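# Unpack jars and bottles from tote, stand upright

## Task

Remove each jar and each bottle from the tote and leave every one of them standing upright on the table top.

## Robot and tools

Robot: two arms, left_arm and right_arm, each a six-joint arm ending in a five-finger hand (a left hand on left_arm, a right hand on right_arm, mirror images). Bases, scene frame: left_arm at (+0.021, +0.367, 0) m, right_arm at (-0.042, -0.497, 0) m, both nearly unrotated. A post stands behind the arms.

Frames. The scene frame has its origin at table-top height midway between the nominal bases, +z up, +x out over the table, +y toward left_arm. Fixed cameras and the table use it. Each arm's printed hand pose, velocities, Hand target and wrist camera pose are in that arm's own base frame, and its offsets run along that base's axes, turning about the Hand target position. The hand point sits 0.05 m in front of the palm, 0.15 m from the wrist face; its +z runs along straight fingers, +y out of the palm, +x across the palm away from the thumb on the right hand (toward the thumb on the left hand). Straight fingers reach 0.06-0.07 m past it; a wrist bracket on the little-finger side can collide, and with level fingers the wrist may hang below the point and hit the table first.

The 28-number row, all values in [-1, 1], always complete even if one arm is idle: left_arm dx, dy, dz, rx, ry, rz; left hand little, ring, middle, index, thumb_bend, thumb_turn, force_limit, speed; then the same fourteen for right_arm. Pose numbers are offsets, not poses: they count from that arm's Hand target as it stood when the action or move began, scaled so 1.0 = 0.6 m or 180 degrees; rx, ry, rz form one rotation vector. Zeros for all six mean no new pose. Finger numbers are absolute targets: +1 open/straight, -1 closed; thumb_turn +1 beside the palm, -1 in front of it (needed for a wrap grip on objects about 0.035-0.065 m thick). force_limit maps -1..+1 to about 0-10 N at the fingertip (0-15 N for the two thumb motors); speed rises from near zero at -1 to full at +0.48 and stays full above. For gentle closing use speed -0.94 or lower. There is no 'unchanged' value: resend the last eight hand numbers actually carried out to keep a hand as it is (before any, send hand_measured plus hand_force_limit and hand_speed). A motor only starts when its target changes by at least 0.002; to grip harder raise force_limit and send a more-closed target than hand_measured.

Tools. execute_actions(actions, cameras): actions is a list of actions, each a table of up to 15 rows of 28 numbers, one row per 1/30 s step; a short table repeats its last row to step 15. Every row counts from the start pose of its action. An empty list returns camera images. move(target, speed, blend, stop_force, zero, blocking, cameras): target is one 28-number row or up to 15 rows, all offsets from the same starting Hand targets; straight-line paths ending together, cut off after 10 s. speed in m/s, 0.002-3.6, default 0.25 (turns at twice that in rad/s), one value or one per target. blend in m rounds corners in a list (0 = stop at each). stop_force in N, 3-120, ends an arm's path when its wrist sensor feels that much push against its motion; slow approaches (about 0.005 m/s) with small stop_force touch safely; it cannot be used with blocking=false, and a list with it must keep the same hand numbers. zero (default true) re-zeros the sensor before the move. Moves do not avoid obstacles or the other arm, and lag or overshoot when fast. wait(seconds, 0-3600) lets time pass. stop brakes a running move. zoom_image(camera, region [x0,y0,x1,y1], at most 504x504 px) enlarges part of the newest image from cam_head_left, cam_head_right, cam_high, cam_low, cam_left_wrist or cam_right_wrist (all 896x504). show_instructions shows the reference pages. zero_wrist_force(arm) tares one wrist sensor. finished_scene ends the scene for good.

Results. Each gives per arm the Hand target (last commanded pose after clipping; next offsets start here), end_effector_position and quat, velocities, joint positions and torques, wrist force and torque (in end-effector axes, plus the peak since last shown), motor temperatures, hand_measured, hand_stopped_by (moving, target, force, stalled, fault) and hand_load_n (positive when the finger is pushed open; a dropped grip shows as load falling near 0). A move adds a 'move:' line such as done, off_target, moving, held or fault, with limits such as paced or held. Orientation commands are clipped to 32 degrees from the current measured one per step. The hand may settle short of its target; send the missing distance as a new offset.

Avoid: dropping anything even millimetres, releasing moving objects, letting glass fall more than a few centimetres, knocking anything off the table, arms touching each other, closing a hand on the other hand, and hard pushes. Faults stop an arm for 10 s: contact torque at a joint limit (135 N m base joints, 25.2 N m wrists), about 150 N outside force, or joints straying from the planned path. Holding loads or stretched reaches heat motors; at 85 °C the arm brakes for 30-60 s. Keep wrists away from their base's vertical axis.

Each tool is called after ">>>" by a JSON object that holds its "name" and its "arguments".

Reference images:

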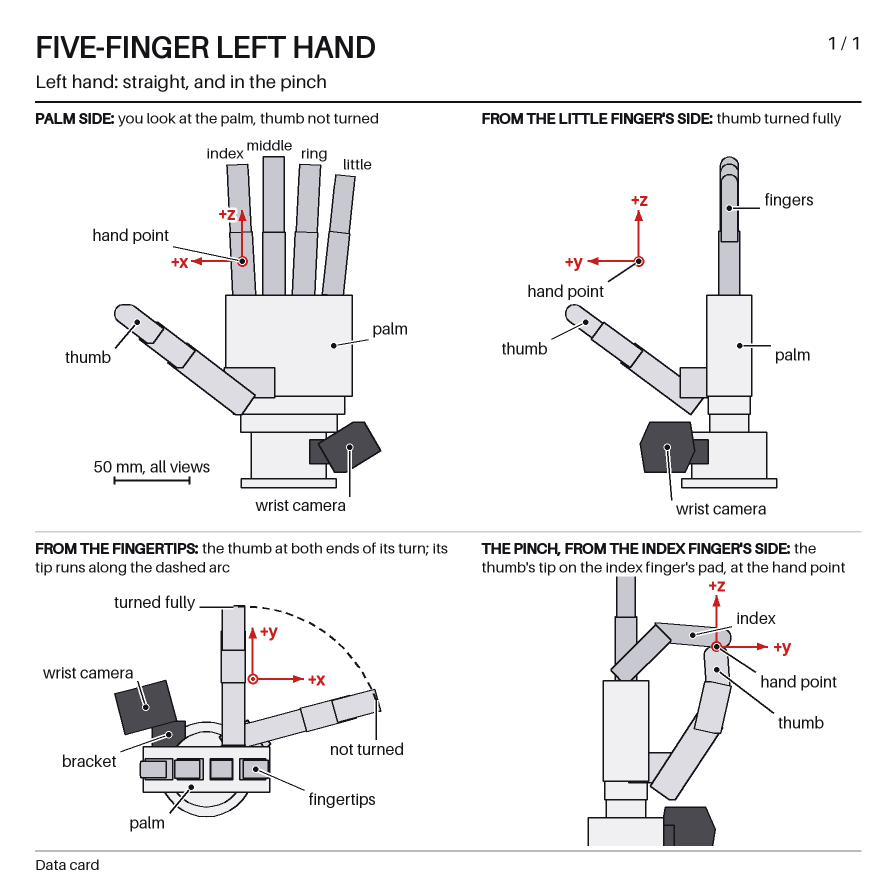

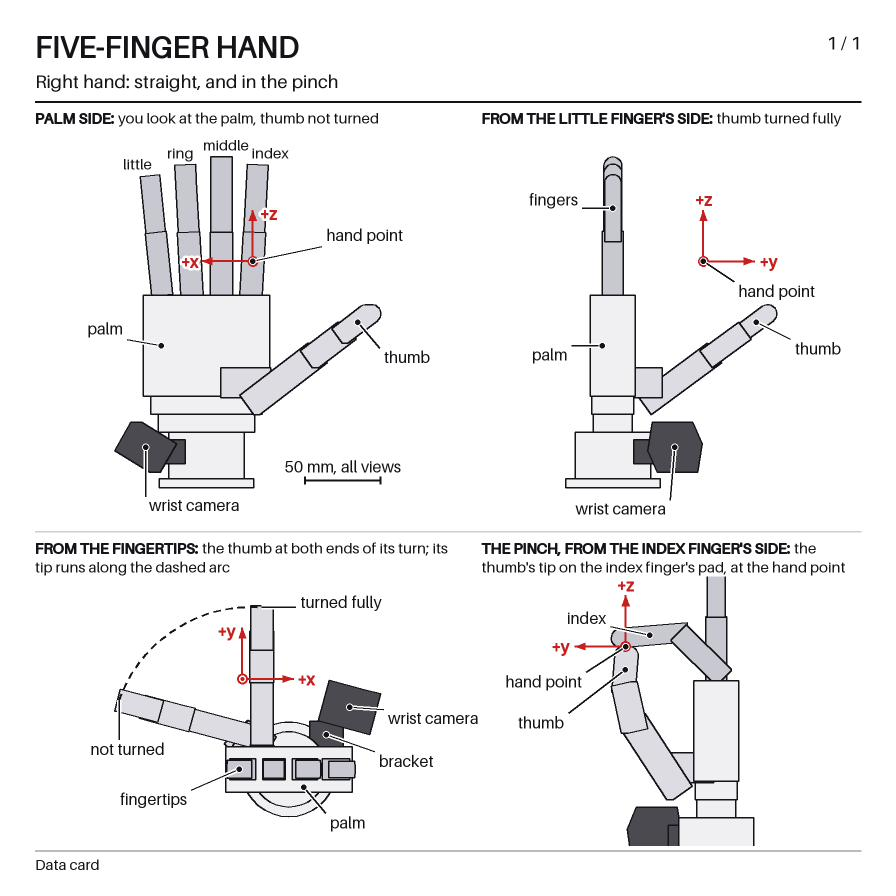

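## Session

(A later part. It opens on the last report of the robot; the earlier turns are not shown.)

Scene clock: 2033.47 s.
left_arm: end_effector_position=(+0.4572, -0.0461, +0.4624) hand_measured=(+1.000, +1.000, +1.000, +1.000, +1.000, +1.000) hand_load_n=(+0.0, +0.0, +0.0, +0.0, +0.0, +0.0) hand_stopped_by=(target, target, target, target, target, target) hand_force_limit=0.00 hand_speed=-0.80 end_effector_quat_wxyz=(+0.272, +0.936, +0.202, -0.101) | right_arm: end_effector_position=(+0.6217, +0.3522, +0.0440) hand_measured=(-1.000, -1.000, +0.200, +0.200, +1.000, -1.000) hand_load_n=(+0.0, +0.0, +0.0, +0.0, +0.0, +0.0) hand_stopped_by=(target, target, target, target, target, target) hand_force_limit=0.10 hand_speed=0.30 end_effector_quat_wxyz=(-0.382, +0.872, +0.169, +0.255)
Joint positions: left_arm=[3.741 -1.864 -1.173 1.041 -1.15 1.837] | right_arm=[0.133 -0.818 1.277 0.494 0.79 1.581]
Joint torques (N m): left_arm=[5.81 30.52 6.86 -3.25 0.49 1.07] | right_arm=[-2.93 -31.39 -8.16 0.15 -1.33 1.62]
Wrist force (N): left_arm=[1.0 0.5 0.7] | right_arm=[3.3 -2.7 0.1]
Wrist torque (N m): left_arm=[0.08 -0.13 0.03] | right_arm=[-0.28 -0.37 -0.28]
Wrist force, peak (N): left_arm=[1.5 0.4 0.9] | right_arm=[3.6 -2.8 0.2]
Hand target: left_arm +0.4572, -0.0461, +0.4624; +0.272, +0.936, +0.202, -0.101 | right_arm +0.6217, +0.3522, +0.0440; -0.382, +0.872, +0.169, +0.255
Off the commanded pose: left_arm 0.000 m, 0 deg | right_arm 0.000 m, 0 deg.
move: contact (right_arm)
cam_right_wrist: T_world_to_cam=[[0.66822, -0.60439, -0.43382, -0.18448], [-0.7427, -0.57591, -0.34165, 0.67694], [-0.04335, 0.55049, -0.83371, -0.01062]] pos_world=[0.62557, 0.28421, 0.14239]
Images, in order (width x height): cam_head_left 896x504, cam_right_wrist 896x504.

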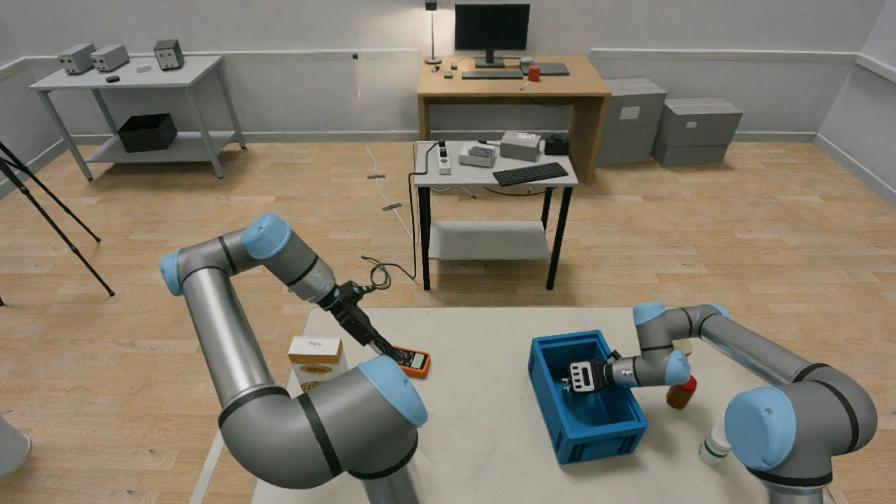

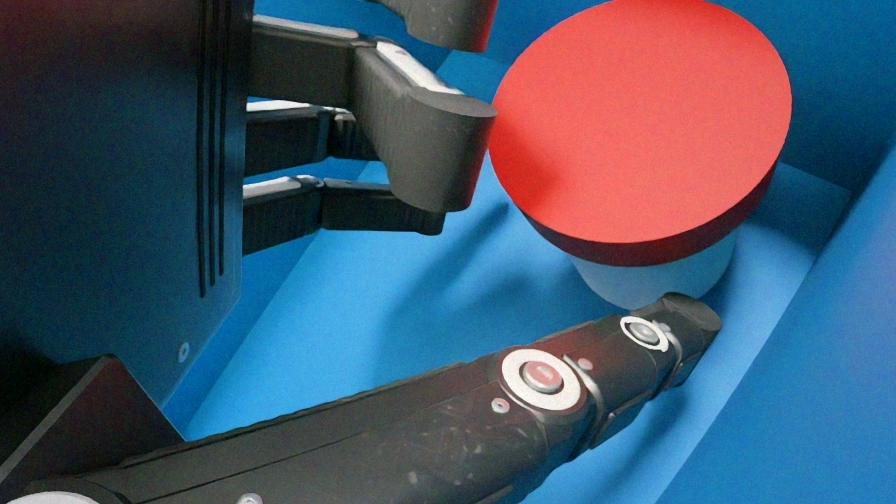

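>>> {"name": "move", "arguments": {"target": [[0,0,0,0,0,0,1,1,1,1,1,1,0,-0.8,0,0,0.0083,0,0,0,-1,-1,0.2,0.2,1,-1,0.1,0.3],[0,0,0,0,0,0,1,1,1,1,1,1,0,-0.8,0.014,0.0218,0.0083,0,0,0,-1,-1,0.2,0.2,1,-1,0.1,0.3]], "speed": 0.02, "cameras": ["cam_right_wrist"]}}

Scene clock: 2078.73 s.
left_arm: end_effector_position=(+0.4572, -0.0461, +0.4624) hand_measured=(+1.000, +1.000, +1.000, +1.000, +1.000, +1.000) hand_load_n=(+0.0, +0.0, +0.0, +0.0, +0.0, +0.0) hand_stopped_by=(target, target, target, target, target, target) hand_force_limit=0.00 hand_speed=-0.80 end_effector_quat_wxyz=(+0.272, +0.936, +0.202, -0.101) | right_arm: end_effector_position=(+0.6300, +0.3652, +0.0490) hand_measured=(-1.000, -1.000, +0.200, +0.200, +1.000, -1.000) hand_load_n=(+0.0, +0.0, +0.0, +0.0, +0.0, +0.5) hand_stopped_by=(target, target, target, target, target, target) hand_force_limit=0.10 hand_speed=0.30 end_effector_quat_wxyz=(-0.382, +0.872, +0.169, +0.255)
Joint positions: left_arm=[3.741 -1.864 -1.173 1.041 -1.15 1.837] | right_arm=[0.153 -0.798 1.223 0.512 0.802 1.604]
Joint torques (N m): left_arm=[5.27 30.98 5.53 -3.29 0.71 1.04] | right_arm=[7.06 -34.56 -25.12 2.81 0.48 1.76]
Wrist force (N): left_arm=[1.1 0.4 0.6] | right_arm=[-0.1 2.1 2.5]
Wrist torque (N m): left_arm=[0.07 -0.16 0.04] | right_arm=[0.26 -0.08 -0.03]
Wrist force, peak (N): left_arm=[1.2 0.4 1.1] | right_arm=[3.6 -3.1 0.3]
Hand target: left_arm +0.4572, -0.0461, +0.4624; +0.272, +0.936, +0.202, -0.101 | right_arm +0.6301, +0.3653, +0.0490; -0.382, +0.872, +0.169, +0.255
Off the commanded pose: left_arm 0.000 m, 0 deg | right_arm 0.000 m, 0 deg.
move: done
cam_right_wrist: T_world_to_cam=[[0.66825, -0.60436, -0.4338, -0.18009], [-0.74267, -0.57594, -0.34167, 0.69223], [-0.04335, 0.5505, -0.83371, -0.01319]] pos_world=[0.63387, 0.29711, 0.14739]

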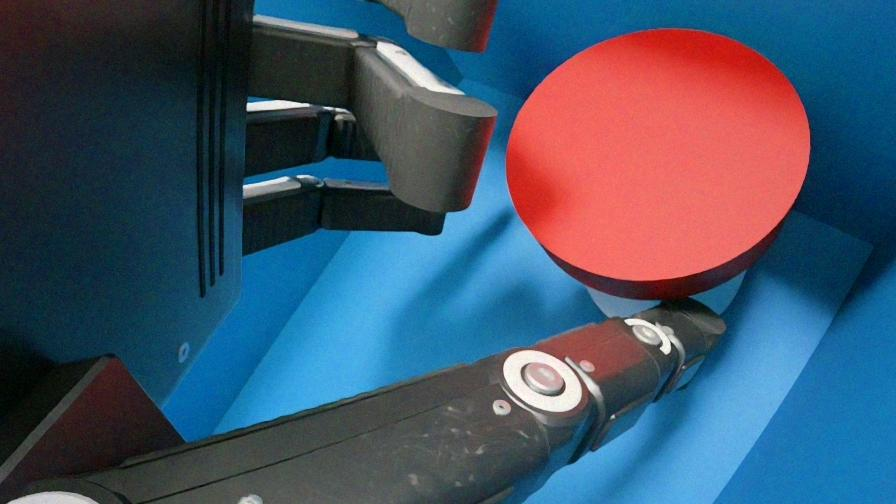

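>>> {"name": "move", "arguments": {"target": [[0,0,0,0,0,0,1,1,1,1,1,1,0,-0.8,0.0028,-0.023,0,0,0,0,-1,-1,0.2,0.2,1,-1,0.1,0.3],[0,0,0,0,0,0,1,1,1,1,1,1,0,-0.8,0.0297,-0.0197,0,0,0,0,-1,-1,0.2,0.2,1,-1,0.1,0.3]], "speed": 0.02, "cameras": ["cam_right_wrist"]}}

Scene clock: 2104.37 s.
left_arm: end_effector_position=(+0.4572, -0.0461, +0.4624) hand_measured=(+1.000, +1.000, +1.000, +1.000, +1.000, +1.000) hand_load_n=(+0.0, +0.0, +0.0, +0.0, +0.0, +0.0) hand_stopped_by=(target, target, target, target, target, target) hand_force_limit=0.00 hand_speed=-0.80 end_effector_quat_wxyz=(+0.272, +0.936, +0.202, -0.101) | right_arm: end_effector_position=(+0.6478, +0.3534, +0.0490) hand_measured=(-1.000, -1.000, +0.200, +0.200, +1.000, -1.000) hand_load_n=(+0.0, +0.0, +0.0, +0.0, +0.0, +0.0) hand_stopped_by=(target, target, target, target, target, target) hand_force_limit=0.10 hand_speed=0.30 end_effector_quat_wxyz=(-0.382, +0.872, +0.169, +0.255)
Joint positions: left_arm=[3.741 -1.864 -1.173 1.041 -1.15 1.837] | right_arm=[0.129 -0.765 1.165 0.555 0.788 1.577]
Joint torques (N m): left_arm=[6 32.4 6.73 -3.24 0.56 0.83] | right_arm=[-7.04 -35.33 -25.29 2.81 -2.3 -1.52]
Wrist force (N): left_arm=[1.2 0.2 0.9] | right_arm=[0.0 2.0 2.8]
Wrist torque (N m): left_arm=[0.03 -0.16 0.04] | right_arm=[0.25 -0.08 0.08]
Wrist force, peak (N): left_arm=[1.3 0.7 0.9] | right_arm=[-0.2 2.3 2.7]
Hand target: left_arm +0.4572, -0.0461, +0.4624; +0.272, +0.936, +0.202, -0.101 | right_arm +0.6479, +0.3535, +0.0490; -0.382, +0.872, +0.169, +0.255
Off the commanded pose: left_arm 0.000 m, 0 deg | right_arm 0.000 m, 0 deg.
move: done
cam_right_wrist: T_world_to_cam=[[0.66825, -0.60436, -0.4338, -0.19912], [-0.74267, -0.57594, -0.34167, 0.69879], [-0.04335, 0.5505, -0.83371, -0.00598]] pos_world=[0.65177, 0.28541, 0.14739]

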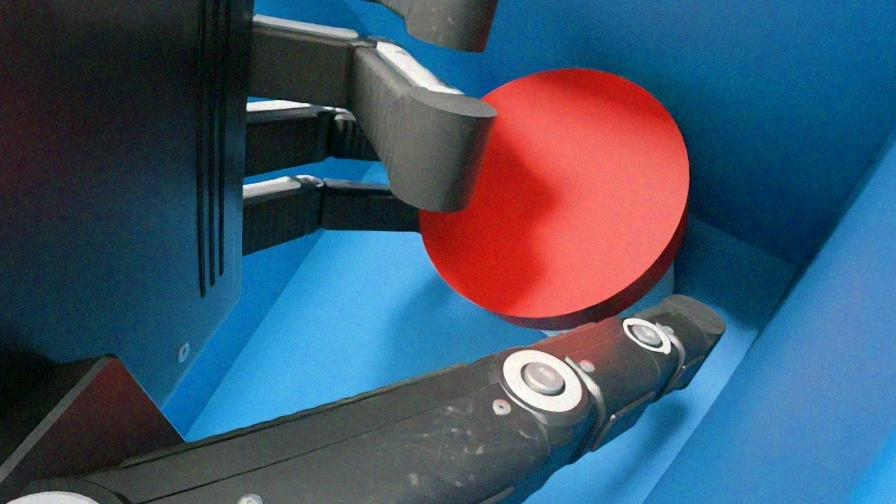

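>>> {"name": "move", "arguments": {"target": [0,0,0,0,0,0,1,1,1,1,1,1,0,-0.8,0,0,0,0,0,0,-1,-1,-0.4,-0.4,0.3,-1,-0.5,-0.93], "cameras": ["cam_right_wrist"]}}

Scene clock: 2120.80 s.
left_arm: end_effector_position=(+0.4572, -0.0461, +0.4624) hand_measured=(+1.000, +1.000, +1.000, +1.000, +1.000, +1.000) hand_load_n=(+0.0, +0.0, -0.5, +0.0, +0.0, +0.0) hand_stopped_by=(target, target, target, target, target, target) hand_force_limit=0.00 hand_speed=-0.80 end_effector_quat_wxyz=(+0.272, +0.936, +0.202, -0.101) | right_arm: end_effector_position=(+0.6479, +0.3535, +0.0490) hand_measured=(-1.000, -1.000, -0.002, -0.400, +0.878, -1.000) hand_load_n=(+0.0, +0.0, +0.0, +0.5, +1.0, +0.5) hand_stopped_by=(target, target, force, target, force, target) hand_force_limit=-0.50 hand_speed=-0.93 end_effector_quat_wxyz=(-0.382, +0.872, +0.169, +0.255)
Joint positions: left_arm=[3.741 -1.864 -1.173 1.041 -1.15 1.837] | right_arm=[0.129 -0.765 1.165 0.555 0.788 1.577]
Joint torques (N m): left_arm=[5.65 30.5 6.82 -3.16 0.58 0.97] | right_arm=[-6.18 -39.67 -25.31 2.25 -2.06 -1.58]
Wrist force (N): left_arm=[1.1 0.4 0.8] | right_arm=[-1.4 2.1 2.8]
Wrist torque (N m): left_arm=[0.06 -0.14 0.04] | right_arm=[0.25 0.01 0.08]
Wrist force, peak (N): left_arm=[1.3 0.7 1.1] | right_arm=[-0.5 2.4 3.2]
Hand target: left_arm +0.4572, -0.0461, +0.4624; +0.272, +0.936, +0.202, -0.101 | right_arm +0.6479, +0.3535, +0.0490; -0.382, +0.872, +0.169, +0.255
Off the commanded pose: left_arm 0.000 m, 0 deg | right_arm 0.000 m, 0 deg.
move: done
cam_right_wrist: T_world_to_cam=[[0.66822, -0.60439, -0.43382, -0.19909], [-0.7427, -0.57591, -0.34165, 0.6988], [-0.04335, 0.55049, -0.83371, -0.00597]] pos_world=[0.65177, 0.28541, 0.14739]

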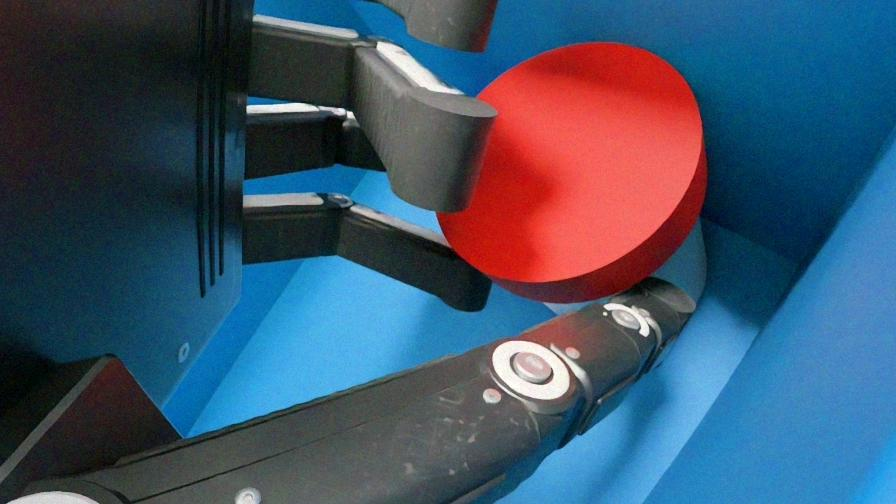

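>>> {"name": "move", "arguments": {"target": [[0,0,0,0,0,0,1,1,1,1,1,1,0,-0.8,0,0,0,0,0,0,-1,-1,0.2,0.2,1,-1,0.1,-0.8],[0,0,0,0,0,0,1,1,1,1,1,1,0,-0.8,0.0149,0.0019,0,0,0,0,-1,-1,0.2,0.2,1,-1,0.1,-0.8]], "speed": 0.02, "cameras": ["cam_right_wrist"]}}

Scene clock: 2142.00 s.
left_arm: end_effector_position=(+0.4572, -0.0461, +0.4624) hand_measured=(+1.000, +1.000, +1.000, +1.000, +1.000, +1.000) hand_load_n=(+0.0, +0.0, +0.0, +0.0, +0.0, +0.0) hand_stopped_by=(target, target, target, target, target, target) hand_force_limit=0.00 hand_speed=-0.80 end_effector_quat_wxyz=(+0.272, +0.936, +0.202, -0.101) | right_arm: end_effector_position=(+0.6568, +0.3546, +0.0490) hand_measured=(-1.000, -1.000, +0.200, +0.200, +1.000, -1.000) hand_load_n=(+0.0, +0.0, +0.0, +0.0, +0.0, +0.0) hand_stopped_by=(target, target, target, target, target, target) hand_force_limit=0.10 hand_speed=-0.80 end_effector_quat_wxyz=(-0.382, +0.872, +0.169, +0.255)
Joint positions: left_arm=[3.741 -1.864 -1.173 1.041 -1.15 1.837] | right_arm=[0.129 -0.743 1.125 0.573 0.788 1.577]
Joint torques (N m): left_arm=[5.72 31.47 6.81 -3.07 0.83 0.93] | right_arm=[-7.54 -35.53 -25.46 2.68 -2.17 -0.45]
Wrist force (N): left_arm=[0.8 0.5 0.9] | right_arm=[-0.1 1.5 2.6]
Wrist torque (N m): left_arm=[0.07 -0.11 0.02] | right_arm=[0.20 -0.09 0.07]
Wrist force, peak (N): left_arm=[1.3 0.8 0.9] | right_arm=[-1.4 2.1 2.9]
Hand target: left_arm +0.4572, -0.0461, +0.4624; +0.272, +0.936, +0.202, -0.101 | right_arm +0.6568, +0.3546, +0.0490; -0.382, +0.872, +0.169, +0.255
Off the commanded pose: left_arm 0.000 m, 0 deg | right_arm 0.000 m, 0 deg.
move: done
cam_right_wrist: T_world_to_cam=[[0.66813, -0.60446, -0.43386, -0.20422], [-0.74278, -0.57583, -0.34159, 0.70612], [-0.04335, 0.55049, -0.83371, -0.00625]] pos_world=[0.66067, 0.28661, 0.14739]

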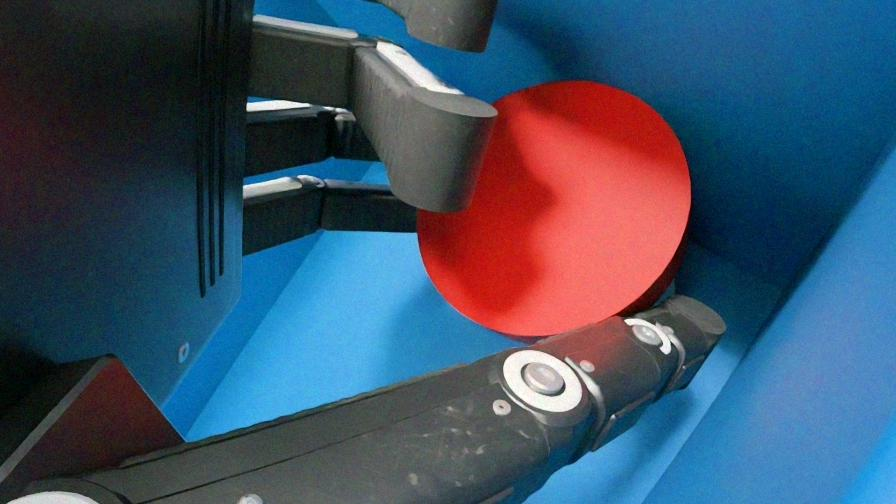

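>>> {"name": "move", "arguments": {"target": [0,0,0,0,0,0,1,1,1,1,1,1,0,-0.8,0,0,0,0,0,0,-1,-1,-0.2,-0.2,0.5,-1,-0.5,-0.94], "cameras": ["cam_right_wrist"]}}

Scene clock: 2156.97 s.
left_arm: end_effector_position=(+0.4572, -0.0461, +0.4624) hand_measured=(+1.000, +1.000, +1.000, +1.000, +1.000, +1.000) hand_load_n=(+0.0, +0.5, +0.0, +0.0, +0.0, +0.0) hand_stopped_by=(target, target, target, target, target, target) hand_force_limit=0.00 hand_speed=-0.80 end_effector_quat_wxyz=(+0.272, +0.936, +0.202, -0.101) | right_arm: end_effector_position=(+0.6568, +0.3546, +0.0490) hand_measured=(-1.000, -1.000, +0.004, -0.058, +0.880, -1.000) hand_load_n=(+0.0, +0.0, +3.5, +2.5, +4.5, +0.0) hand_stopped_by=(target, target, force, force, force, target) hand_force_limit=-0.50 hand_speed=-0.94 end_effector_quat_wxyz=(-0.382, +0.872, +0.169, +0.255)
Joint positions: left_arm=[3.741 -1.864 -1.173 1.041 -1.15 1.837] | right_arm=[0.129 -0.743 1.125 0.574 0.788 1.577]
Joint torques (N m): left_arm=[4.32 32.33 5.71 -2.72 0.76 0.8] | right_arm=[-6.3 -37.08 -25.57 2.55 -2.09 -1.63]
Wrist force (N): left_arm=[0.9 0.4 0.9] | right_arm=[-0.7 1.7 2.8]
Wrist torque (N m): left_arm=[0.06 -0.12 0.02] | right_arm=[0.22 -0.05 0.07]
Wrist force, peak (N): left_arm=[1.1 0.9 1.0] | right_arm=[-0.6 2.2 3.2]
Hand target: left_arm +0.4572, -0.0461, +0.4624; +0.272, +0.936, +0.202, -0.101 | right_arm +0.6568, +0.3546, +0.0490; -0.382, +0.872, +0.169, +0.255
Off the commanded pose: left_arm 0.000 m, 0 deg | right_arm 0.000 m, 0 deg.
move: done
cam_right_wrist: T_world_to_cam=[[0.66822, -0.60439, -0.43382, -0.20438], [-0.7427, -0.57591, -0.34165, 0.70617], [-0.04335, 0.55049, -0.83371, -0.00625]] pos_world=[0.66077, 0.28661, 0.14739]

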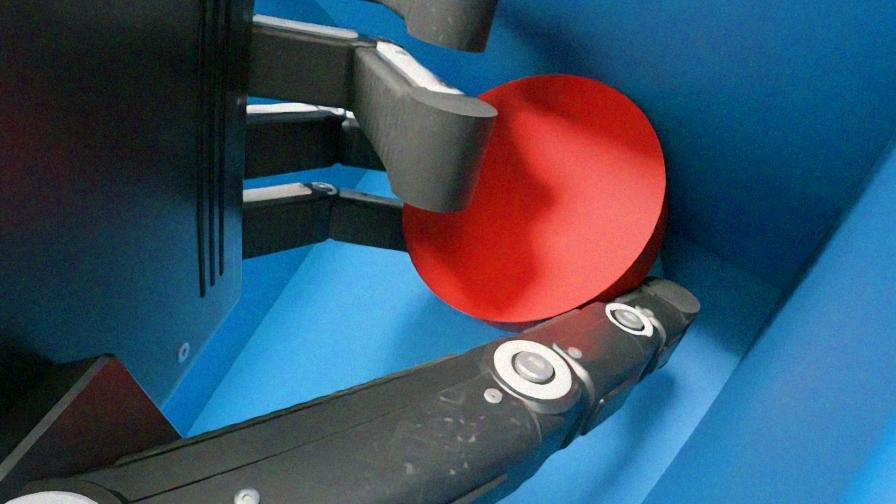

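>>> {"name": "move", "arguments": {"target": [0,0,0,0,0,0,1,1,1,1,1,1,0,-0.8,0,0,0,0,0,0,-1,-1,-0.35,-0.35,0.4,-1,0.1,-0.94]}}

>>> {"name": "move", "arguments": {"target": [0,0,0,0,0,0,1,1,1,1,1,1,0,-0.8,0,0,0.0417,0,0,0,-1,-1,-0.35,-0.35,0.4,-1,0.1,-0.94], "speed": 0.03, "cameras": ["cam_right_wrist"]}}

Scene clock: 2163.17 s.
left_arm: end_effector_position=(+0.4572, -0.0461, +0.4624) hand_measured=(+1.000, +1.000, +1.000, +1.000, +1.000, +1.000) hand_load_n=(+0.0, +0.0, +0.0, +0.0, +0.0, +0.0) hand_stopped_by=(target, target, target, target, target, target) hand_force_limit=0.00 hand_speed=-0.80 end_effector_quat_wxyz=(+0.272, +0.936, +0.202, -0.101) | right_arm: end_effector_position=(+0.6568, +0.3546, +0.0490) hand_measured=(-1.000, -1.000, -0.010, -0.084, +0.872, -1.000) hand_load_n=(+0.0, +0.0, +5.5, +5.0, +8.0, -1.0) hand_stopped_by=(target, target, force, force, force, target) hand_force_limit=0.10 hand_speed=-0.94 end_effector_quat_wxyz=(-0.382, +0.872, +0.169, +0.255)
Joint positions: left_arm=[3.741 -1.864 -1.173 1.041 -1.15 1.837] | right_arm=[0.129 -0.743 1.125 0.574 0.788 1.577]
Joint torques (N m): left_arm=[4.3 32.12 6.24 -2.86 0.64 0.66] | right_arm=[-4.2 -42.06 -26.09 0.97 -1.82 -1.61]
Wrist force (N): left_arm=[1.2 0.5 0.8] | right_arm=[-1.2 1.9 3.0]
Wrist torque (N m): left_arm=[0.08 -0.17 0.03] | right_arm=[0.23 -0.04 0.07]
Wrist force, peak (N): left_arm=[1.2 0.6 1.1] | right_arm=[-1.0 1.8 3.2]
Hand target: left_arm +0.4572, -0.0461, +0.4624; +0.272, +0.936, +0.202, -0.101 | right_arm +0.6568, +0.3546, +0.0490; -0.382, +0.872, +0.169, +0.255
Off the commanded pose: left_arm 0.000 m, 0 deg | right_arm 0.000 m, 0 deg.
move: done

Scene clock: 2164.43 s.
left_arm: end_effector_position=(+0.4572, -0.0461, +0.4624) hand_measured=(+1.000, +1.000, +1.000, +1.000, +1.000, +1.000) hand_load_n=(+0.0, +0.0, +0.0, +0.0, -0.5, +0.0) hand_stopped_by=(target, target, target, target, target, target) hand_force_limit=0.00 hand_speed=-0.80 end_effector_quat_wxyz=(+0.272, +0.936, +0.202, -0.101) | right_arm: end_effector_position=(+0.6568, +0.3546, +0.0738) hand_measured=(-1.000, -1.000, -0.010, -0.084, +0.872, -1.000) hand_load_n=(+0.0, +0.0, +6.0, +5.0, +8.5, -0.5) hand_stopped_by=(target, target, force, force, force, target) hand_force_limit=0.10 hand_speed=-0.94 end_effector_quat_wxyz=(-0.382, +0.872, +0.169, +0.255)
Joint positions: left_arm=[3.741 -1.864 -1.173 1.041 -1.15 1.837] | right_arm=[0.129 -0.766 1.099 0.622 0.788 1.577]
Joint torques (N m): left_arm=[4.65 32.05 4.89 -2.87 0.95 0.86] | right_arm=[-0.38 -56.34 -26.67 2.33 -1.08 -0.53]
Wrist force (N): left_arm=[0.9 0.5 0.8] | right_arm=[-1.6 2.7 2.9]
Wrist torque (N m): left_arm=[0.07 -0.12 0.03] | right_arm=[0.32 0.01 0.10]
Wrist force, peak (N): left_arm=[1.4 0.8 0.9] | right_arm=[-1.4 2.7 3.1]
Hand target: left_arm +0.4572, -0.0461, +0.4624; +0.272, +0.936, +0.202, -0.101 | right_arm +0.6568, +0.3546, +0.0740; -0.382, +0.872, +0.169, +0.255
Off the commanded pose: left_arm 0.000 m, 0 deg | right_arm 0.000 m, 0 deg.
move: done
cam_right_wrist: T_world_to_cam=[[0.66813, -0.60446, -0.43386, -0.19353], [-0.74278, -0.57583, -0.34159, 0.71467], [-0.04335, 0.55049, -0.83371, 0.01443]] pos_world=[0.66077, 0.28661, 0.17219]

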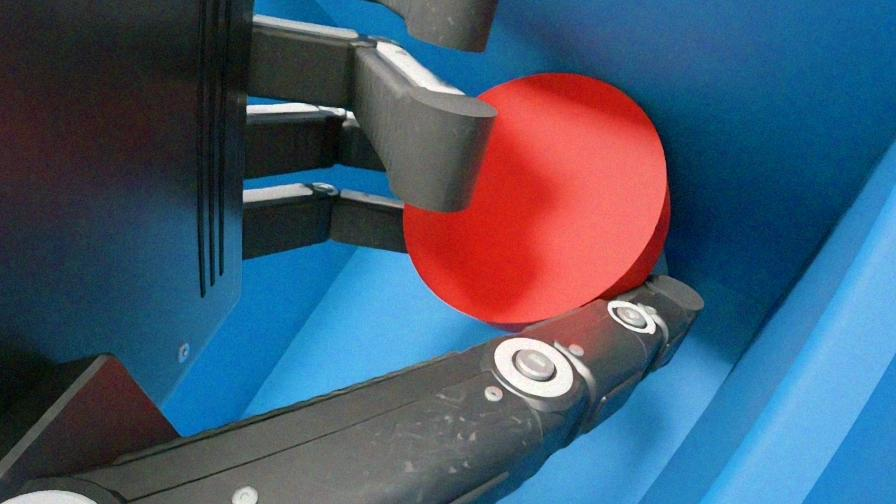

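>>> {"name": "move", "arguments": {"target": [[0,0,0,0,0,0,1,1,1,1,1,1,0,-0.8,-0.0165,-0.002,0,0,0,0,-1,-1,-0.35,-0.35,0.4,-1,0.1,-0.94],[0,0,0,0,0,0,1,1,1,1,1,1,0,-0.8,-0.0165,-0.002,0.2433,0,0,0,-1,-1,-0.35,-0.35,0.4,-1,0.1,-0.94],[0,0,0,0,0,0,1,1,1,1,1,1,0,-0.8,-0.1147,-0.659,0.2433,0,0,-0.2056,-1,-1,-0.35,-0.35,0.4,-1,0.1,-0.94],[0,0,0,0,0,0,1,1,1,1,1,1,0,-0.8,-0.1147,-0.659,-0.0067,0,0,-0.2056,-1,-1,-0.35,-0.35,0.4,-1,0.1,-0.94]], "speed": [0.05,0.12,0.15,0.12], "blend": [0.005,0.02,0.03,0], "cameras": ["cam_right_wrist","cam_head_right","cam_low","cam_high"]}}

>>> {"name": "zoom_image", "arguments": {"camera": "cam_low", "region": [340, 160, 480, 290]}}

Scene clock: 2196.23 s.
left_arm: end_effector_position=(+0.4572, -0.0461, +0.4624) hand_measured=(+1.000, +1.000, +1.000, +1.000, +1.000, +1.000) hand_load_n=(+0.0, +0.0, +0.0, +0.0, -0.5, +0.0) hand_stopped_by=(target, target, target, target, target, target) hand_force_limit=0.00 hand_speed=-0.80 end_effector_quat_wxyz=(+0.272, +0.936, +0.202, -0.101) | right_arm: end_effector_position=(+0.5880, -0.0408, +0.0701) hand_measured=(-1.000, -1.000, -0.010, -0.084, +0.872, -1.000) hand_load_n=(+0.0, +0.0, +6.0, +5.0, +8.5, -1.0) hand_stopped_by=(target, target, force, force, force, target) hand_force_limit=0.10 hand_speed=-0.94 end_effector_quat_wxyz=(-0.281, +0.881, -0.116, +0.363)
Joint positions: left_arm=[3.741 -1.864 -1.173 1.041 -1.15 1.837] | right_arm=[-0.545 -1.119 1.72 0.378 0.772 1.544]
Joint torques (N m): left_arm=[4.32 31.69 7.04 -2.68 0.93 0.82] | right_arm=[6.96 -21.58 -7.77 -0.14 0.41 1.84]
Wrist force (N): left_arm=[1.0 0.4 0.9] | right_arm=[-0.4 2.4 3.2]
Wrist torque (N m): left_arm=[0.06 -0.14 0.03] | right_arm=[0.26 -0.10 -0.02]
Wrist force, peak (N): left_arm=[1.3 0.7 1.1] | right_arm=[-0.8 3.0 3.4]
Hand target: left_arm +0.4572, -0.0461, +0.4624; +0.272, +0.936, +0.202, -0.101 | right_arm +0.5880, -0.0408, +0.0700; -0.281, +0.881, -0.116, +0.363
Off the commanded pose: left_arm 0.000 m, 0 deg | right_arm 0.000 m, 0 deg.
move: done
cam_right_wrist: T_world_to_cam=[[0.1698, -0.88486, -0.43381, -0.10662], [-0.93977, -0.01288, -0.34157, 0.57332], [0.29666, 0.46568, -0.83375, 0.02269]] pos_world=[0.55016, -0.09752, 0.16849]
Images, in order (width x height): cam_head_right 896x504, cam_high 896x504, cam_low 896x504, cam_right_wrist 896x504.

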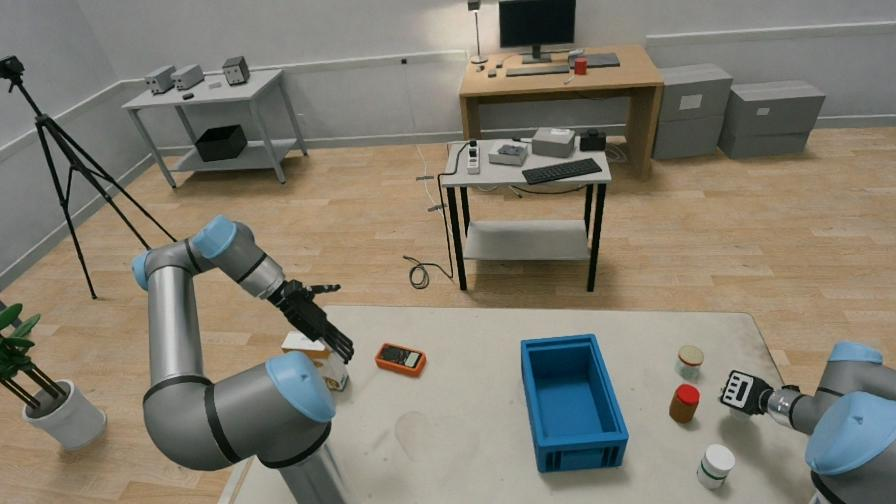

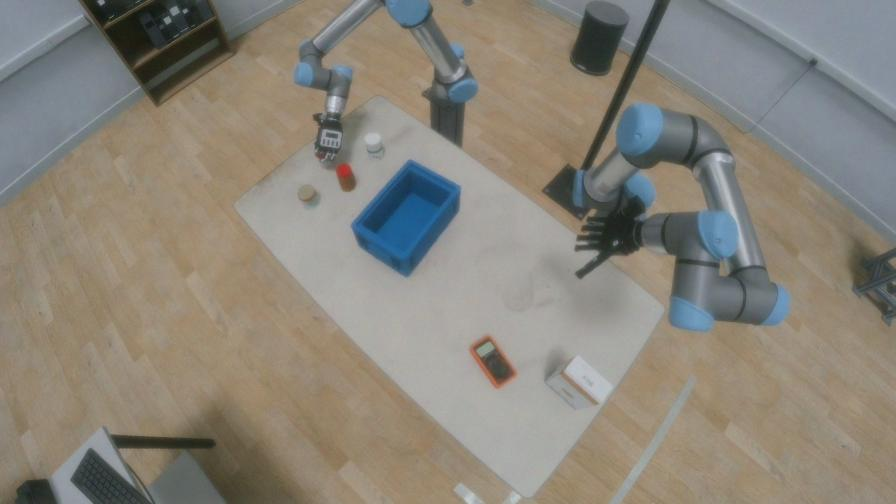

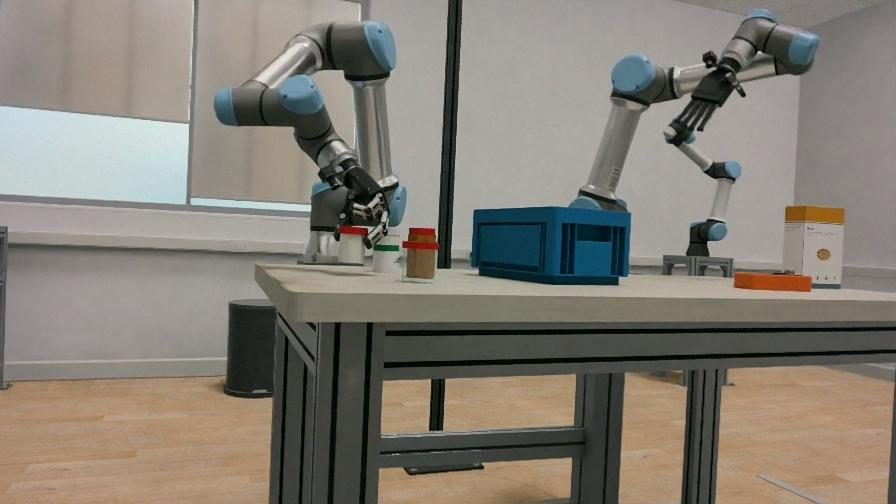

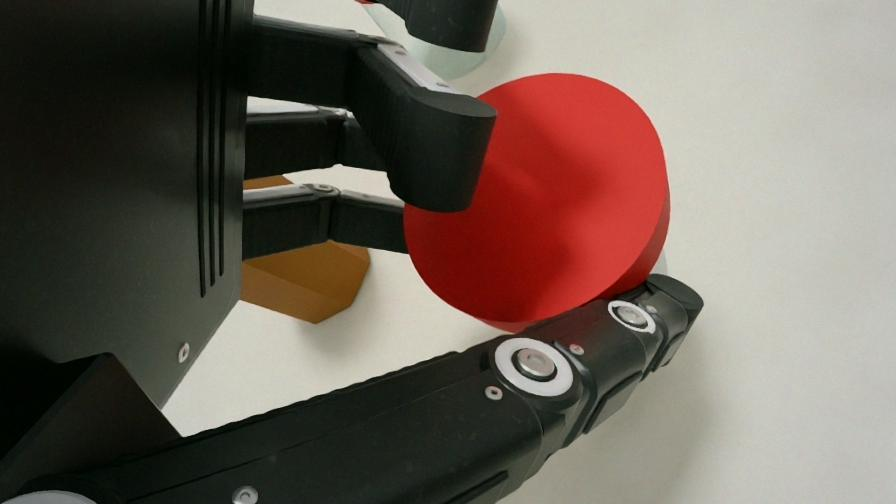

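Scaled by 3.600.

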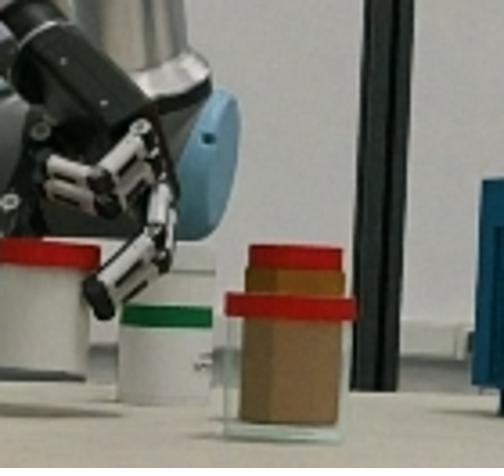

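>>> {"name": "move", "arguments": {"target": [0,0,0,0,0,0,1,1,1,1,1,1,0,-0.8,0,0,-0.06,0,0,0,-1,-1,-0.35,-0.35,0.4,-1,0.1,-0.94], "speed": 0.01, "stop_force": 3, "cameras": ["cam_low","cam_right_wrist"]}}

>>> {"name": "zoom_image", "arguments": {"camera": "cam_low", "region": [310, 190, 410, 280]}}

Scene clock: 2208.13 s.
left_arm: end_effector_position=(+0.4572, -0.0461, +0.4624) hand_measured=(+1.000, +1.000, +1.000, +1.000, +1.000, +1.000) hand_load_n=(+0.0, +0.0, +0.5, +0.0, -0.5, +0.0) hand_stopped_by=(target, target, target, target, target, target) hand_force_limit=0.00 hand_speed=-0.80 end_effector_quat_wxyz=(+0.272, +0.936, +0.202, -0.101) | right_arm: end_effector_position=(+0.5880, -0.0408, +0.0340) hand_measured=(-1.000, -1.000, -0.012, -0.084, +0.870, -1.000) hand_load_n=(+0.0, +0.0, +1.0, +0.0, +1.0, +0.5) hand_stopped_by=(target, target, force, force, force, target) hand_force_limit=0.10 hand_speed=-0.94 end_effector_quat_wxyz=(-0.281, +0.881, -0.116, +0.363)
Joint positions: left_arm=[3.741 -1.864 -1.173 1.041 -1.15 1.837] | right_arm=[-0.545 -1.067 1.751 0.295 0.772 1.544]
Joint torques (N m): left_arm=[2.78 31.52 4.78 -2.96 0.97 0.83] | right_arm=[2.79 -23.25 -6.31 -0.25 0.02 0.97]
Wrist force (N): left_arm=[1.1 0.6 1.0] | right_arm=[0.5 1.6 2.2]
Wrist torque (N m): left_arm=[0.08 -0.14 0.03] | right_arm=[0.25 -0.12 -0.03]
Wrist force, peak (N): left_arm=[1.0 0.7 1.2] | right_arm=[-0.4 2.7 3.3]
Hand target: left_arm +0.4572, -0.0461, +0.4624; +0.272, +0.936, +0.202, -0.101 | right_arm +0.5880, -0.0408, +0.0340; -0.281, +0.881, -0.116, +0.363
Off the commanded pose: left_arm 0.000 m, 0 deg | right_arm 0.000 m, 0 deg.
move: done
cam_right_wrist: T_world_to_cam=[[0.16984, -0.88486, -0.4338, -0.1223], [-0.93976, -0.01292, -0.34159, 0.56098], [0.29666, 0.46568, -0.83375, -0.00741]] pos_world=[0.55016, -0.09752, 0.13239]

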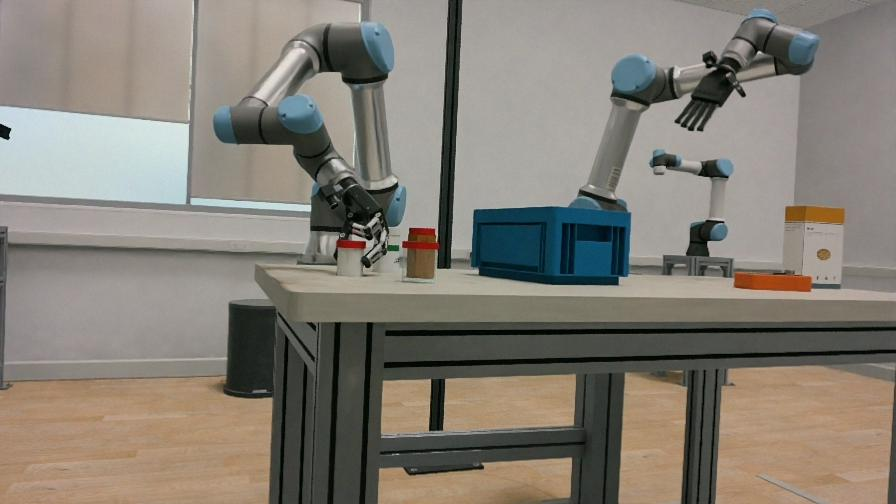

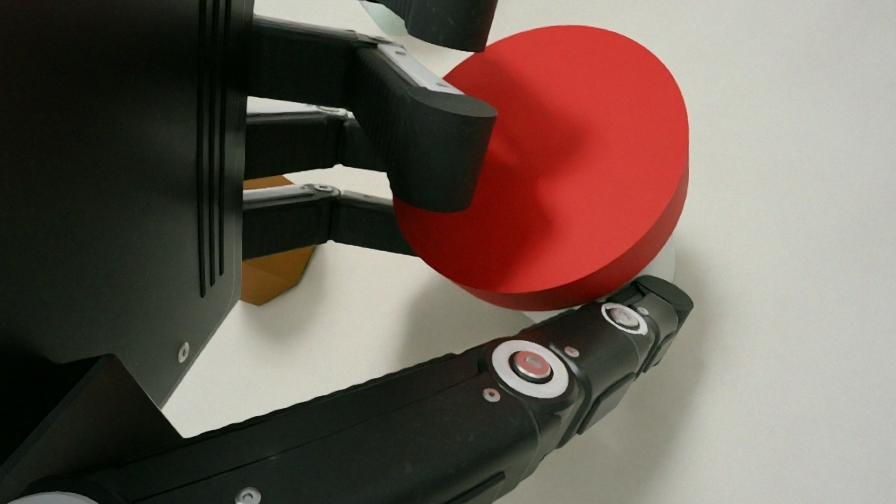

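Scaled by 5.040.

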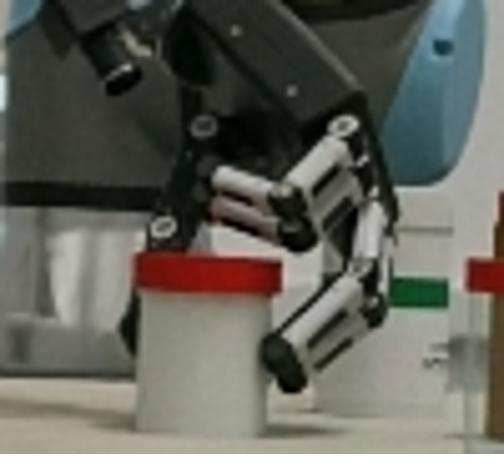

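>>> {"name": "move", "arguments": {"target": [0,0,0,0,0,0,1,1,1,1,1,1,0,-0.8,0,0,0,0,0,0,-1,-1,0.35,0.35,1,-1,0.1,-0.87], "cameras": ["cam_right_wrist","cam_low"]}}

Scene clock: 2227.27 s.
left_arm: end_effector_position=(+0.4572, -0.0461, +0.4624) hand_measured=(+1.000, +1.000, +1.000, +1.000, +1.000, +1.000) hand_load_n=(+0.0, +0.0, +0.0, +0.0, +0.0, +0.0) hand_stopped_by=(target, target, target, target, target, target) hand_force_limit=0.00 hand_speed=-0.80 end_effector_quat_wxyz=(+0.272, +0.936, +0.202, -0.101) | right_arm: end_effector_position=(+0.5880, -0.0408, +0.0340) hand_measured=(-1.000, -1.000, +0.350, +0.350, +1.000, -1.000) hand_load_n=(+0.5, +0.5, +0.0, +0.0, +0.0, +0.0) hand_stopped_by=(target, target, target, target, target, target) hand_force_limit=0.10 hand_speed=-0.87 end_effector_quat_wxyz=(-0.281, +0.881, -0.116, +0.363)
Joint positions: left_arm=[3.741 -1.864 -1.173 1.041 -1.15 1.837] | right_arm=[-0.545 -1.067 1.751 0.295 0.772 1.544]
Joint torques (N m): left_arm=[4.04 31.18 6.13 -2.66 1.06 0.88] | right_arm=[3.86 -26.65 -8.52 -0.2 0.27 1.83]
Wrist force (N): left_arm=[1.1 0.3 0.8] | right_arm=[-0.2 2.1 2.7]
Wrist torque (N m): left_arm=[0.05 -0.15 0.04] | right_arm=[0.27 -0.08 -0.04]
Wrist force, peak (N): left_arm=[1.3 0.8 1.2] | right_arm=[-0.3 2.3 3.0]
Hand target: left_arm +0.4572, -0.0461, +0.4624; +0.272, +0.936, +0.202, -0.101 | right_arm +0.5880, -0.0408, +0.0340; -0.281, +0.881, -0.116, +0.363
Off the commanded pose: left_arm 0.000 m, 0 deg | right_arm 0.000 m, 0 deg.
move: done
cam_right_wrist: T_world_to_cam=[[0.1698, -0.88486, -0.43381, -0.12228], [-0.93977, -0.01288, -0.34157, 0.56098], [0.29666, 0.46568, -0.83375, -0.00741]] pos_world=[0.55016, -0.09752, 0.13239]
Images, in order (width x height): cam_low 896x504, cam_right_wrist 896x504.

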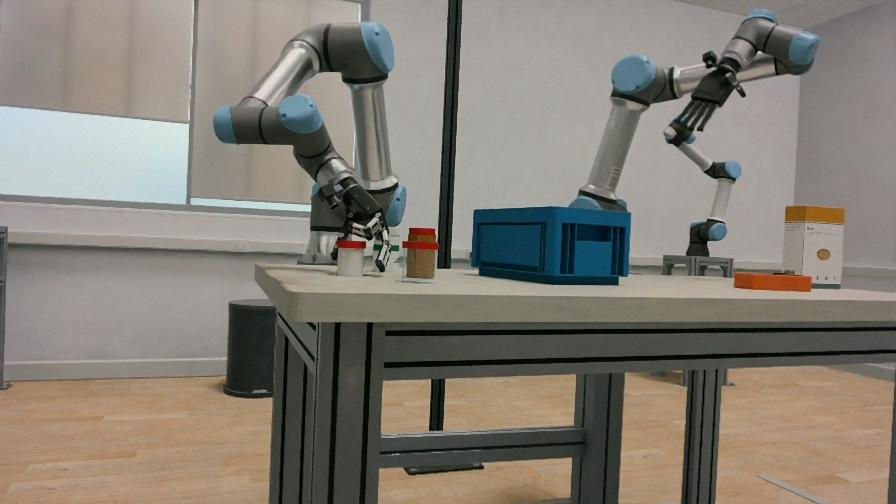

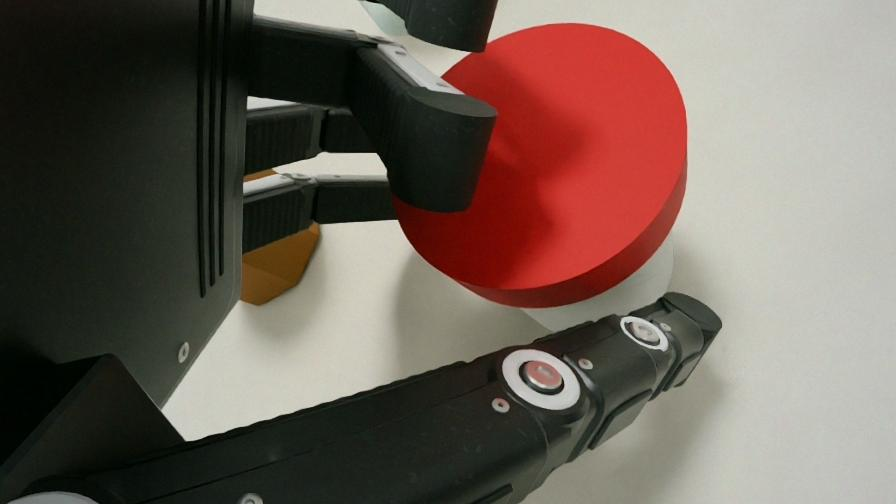

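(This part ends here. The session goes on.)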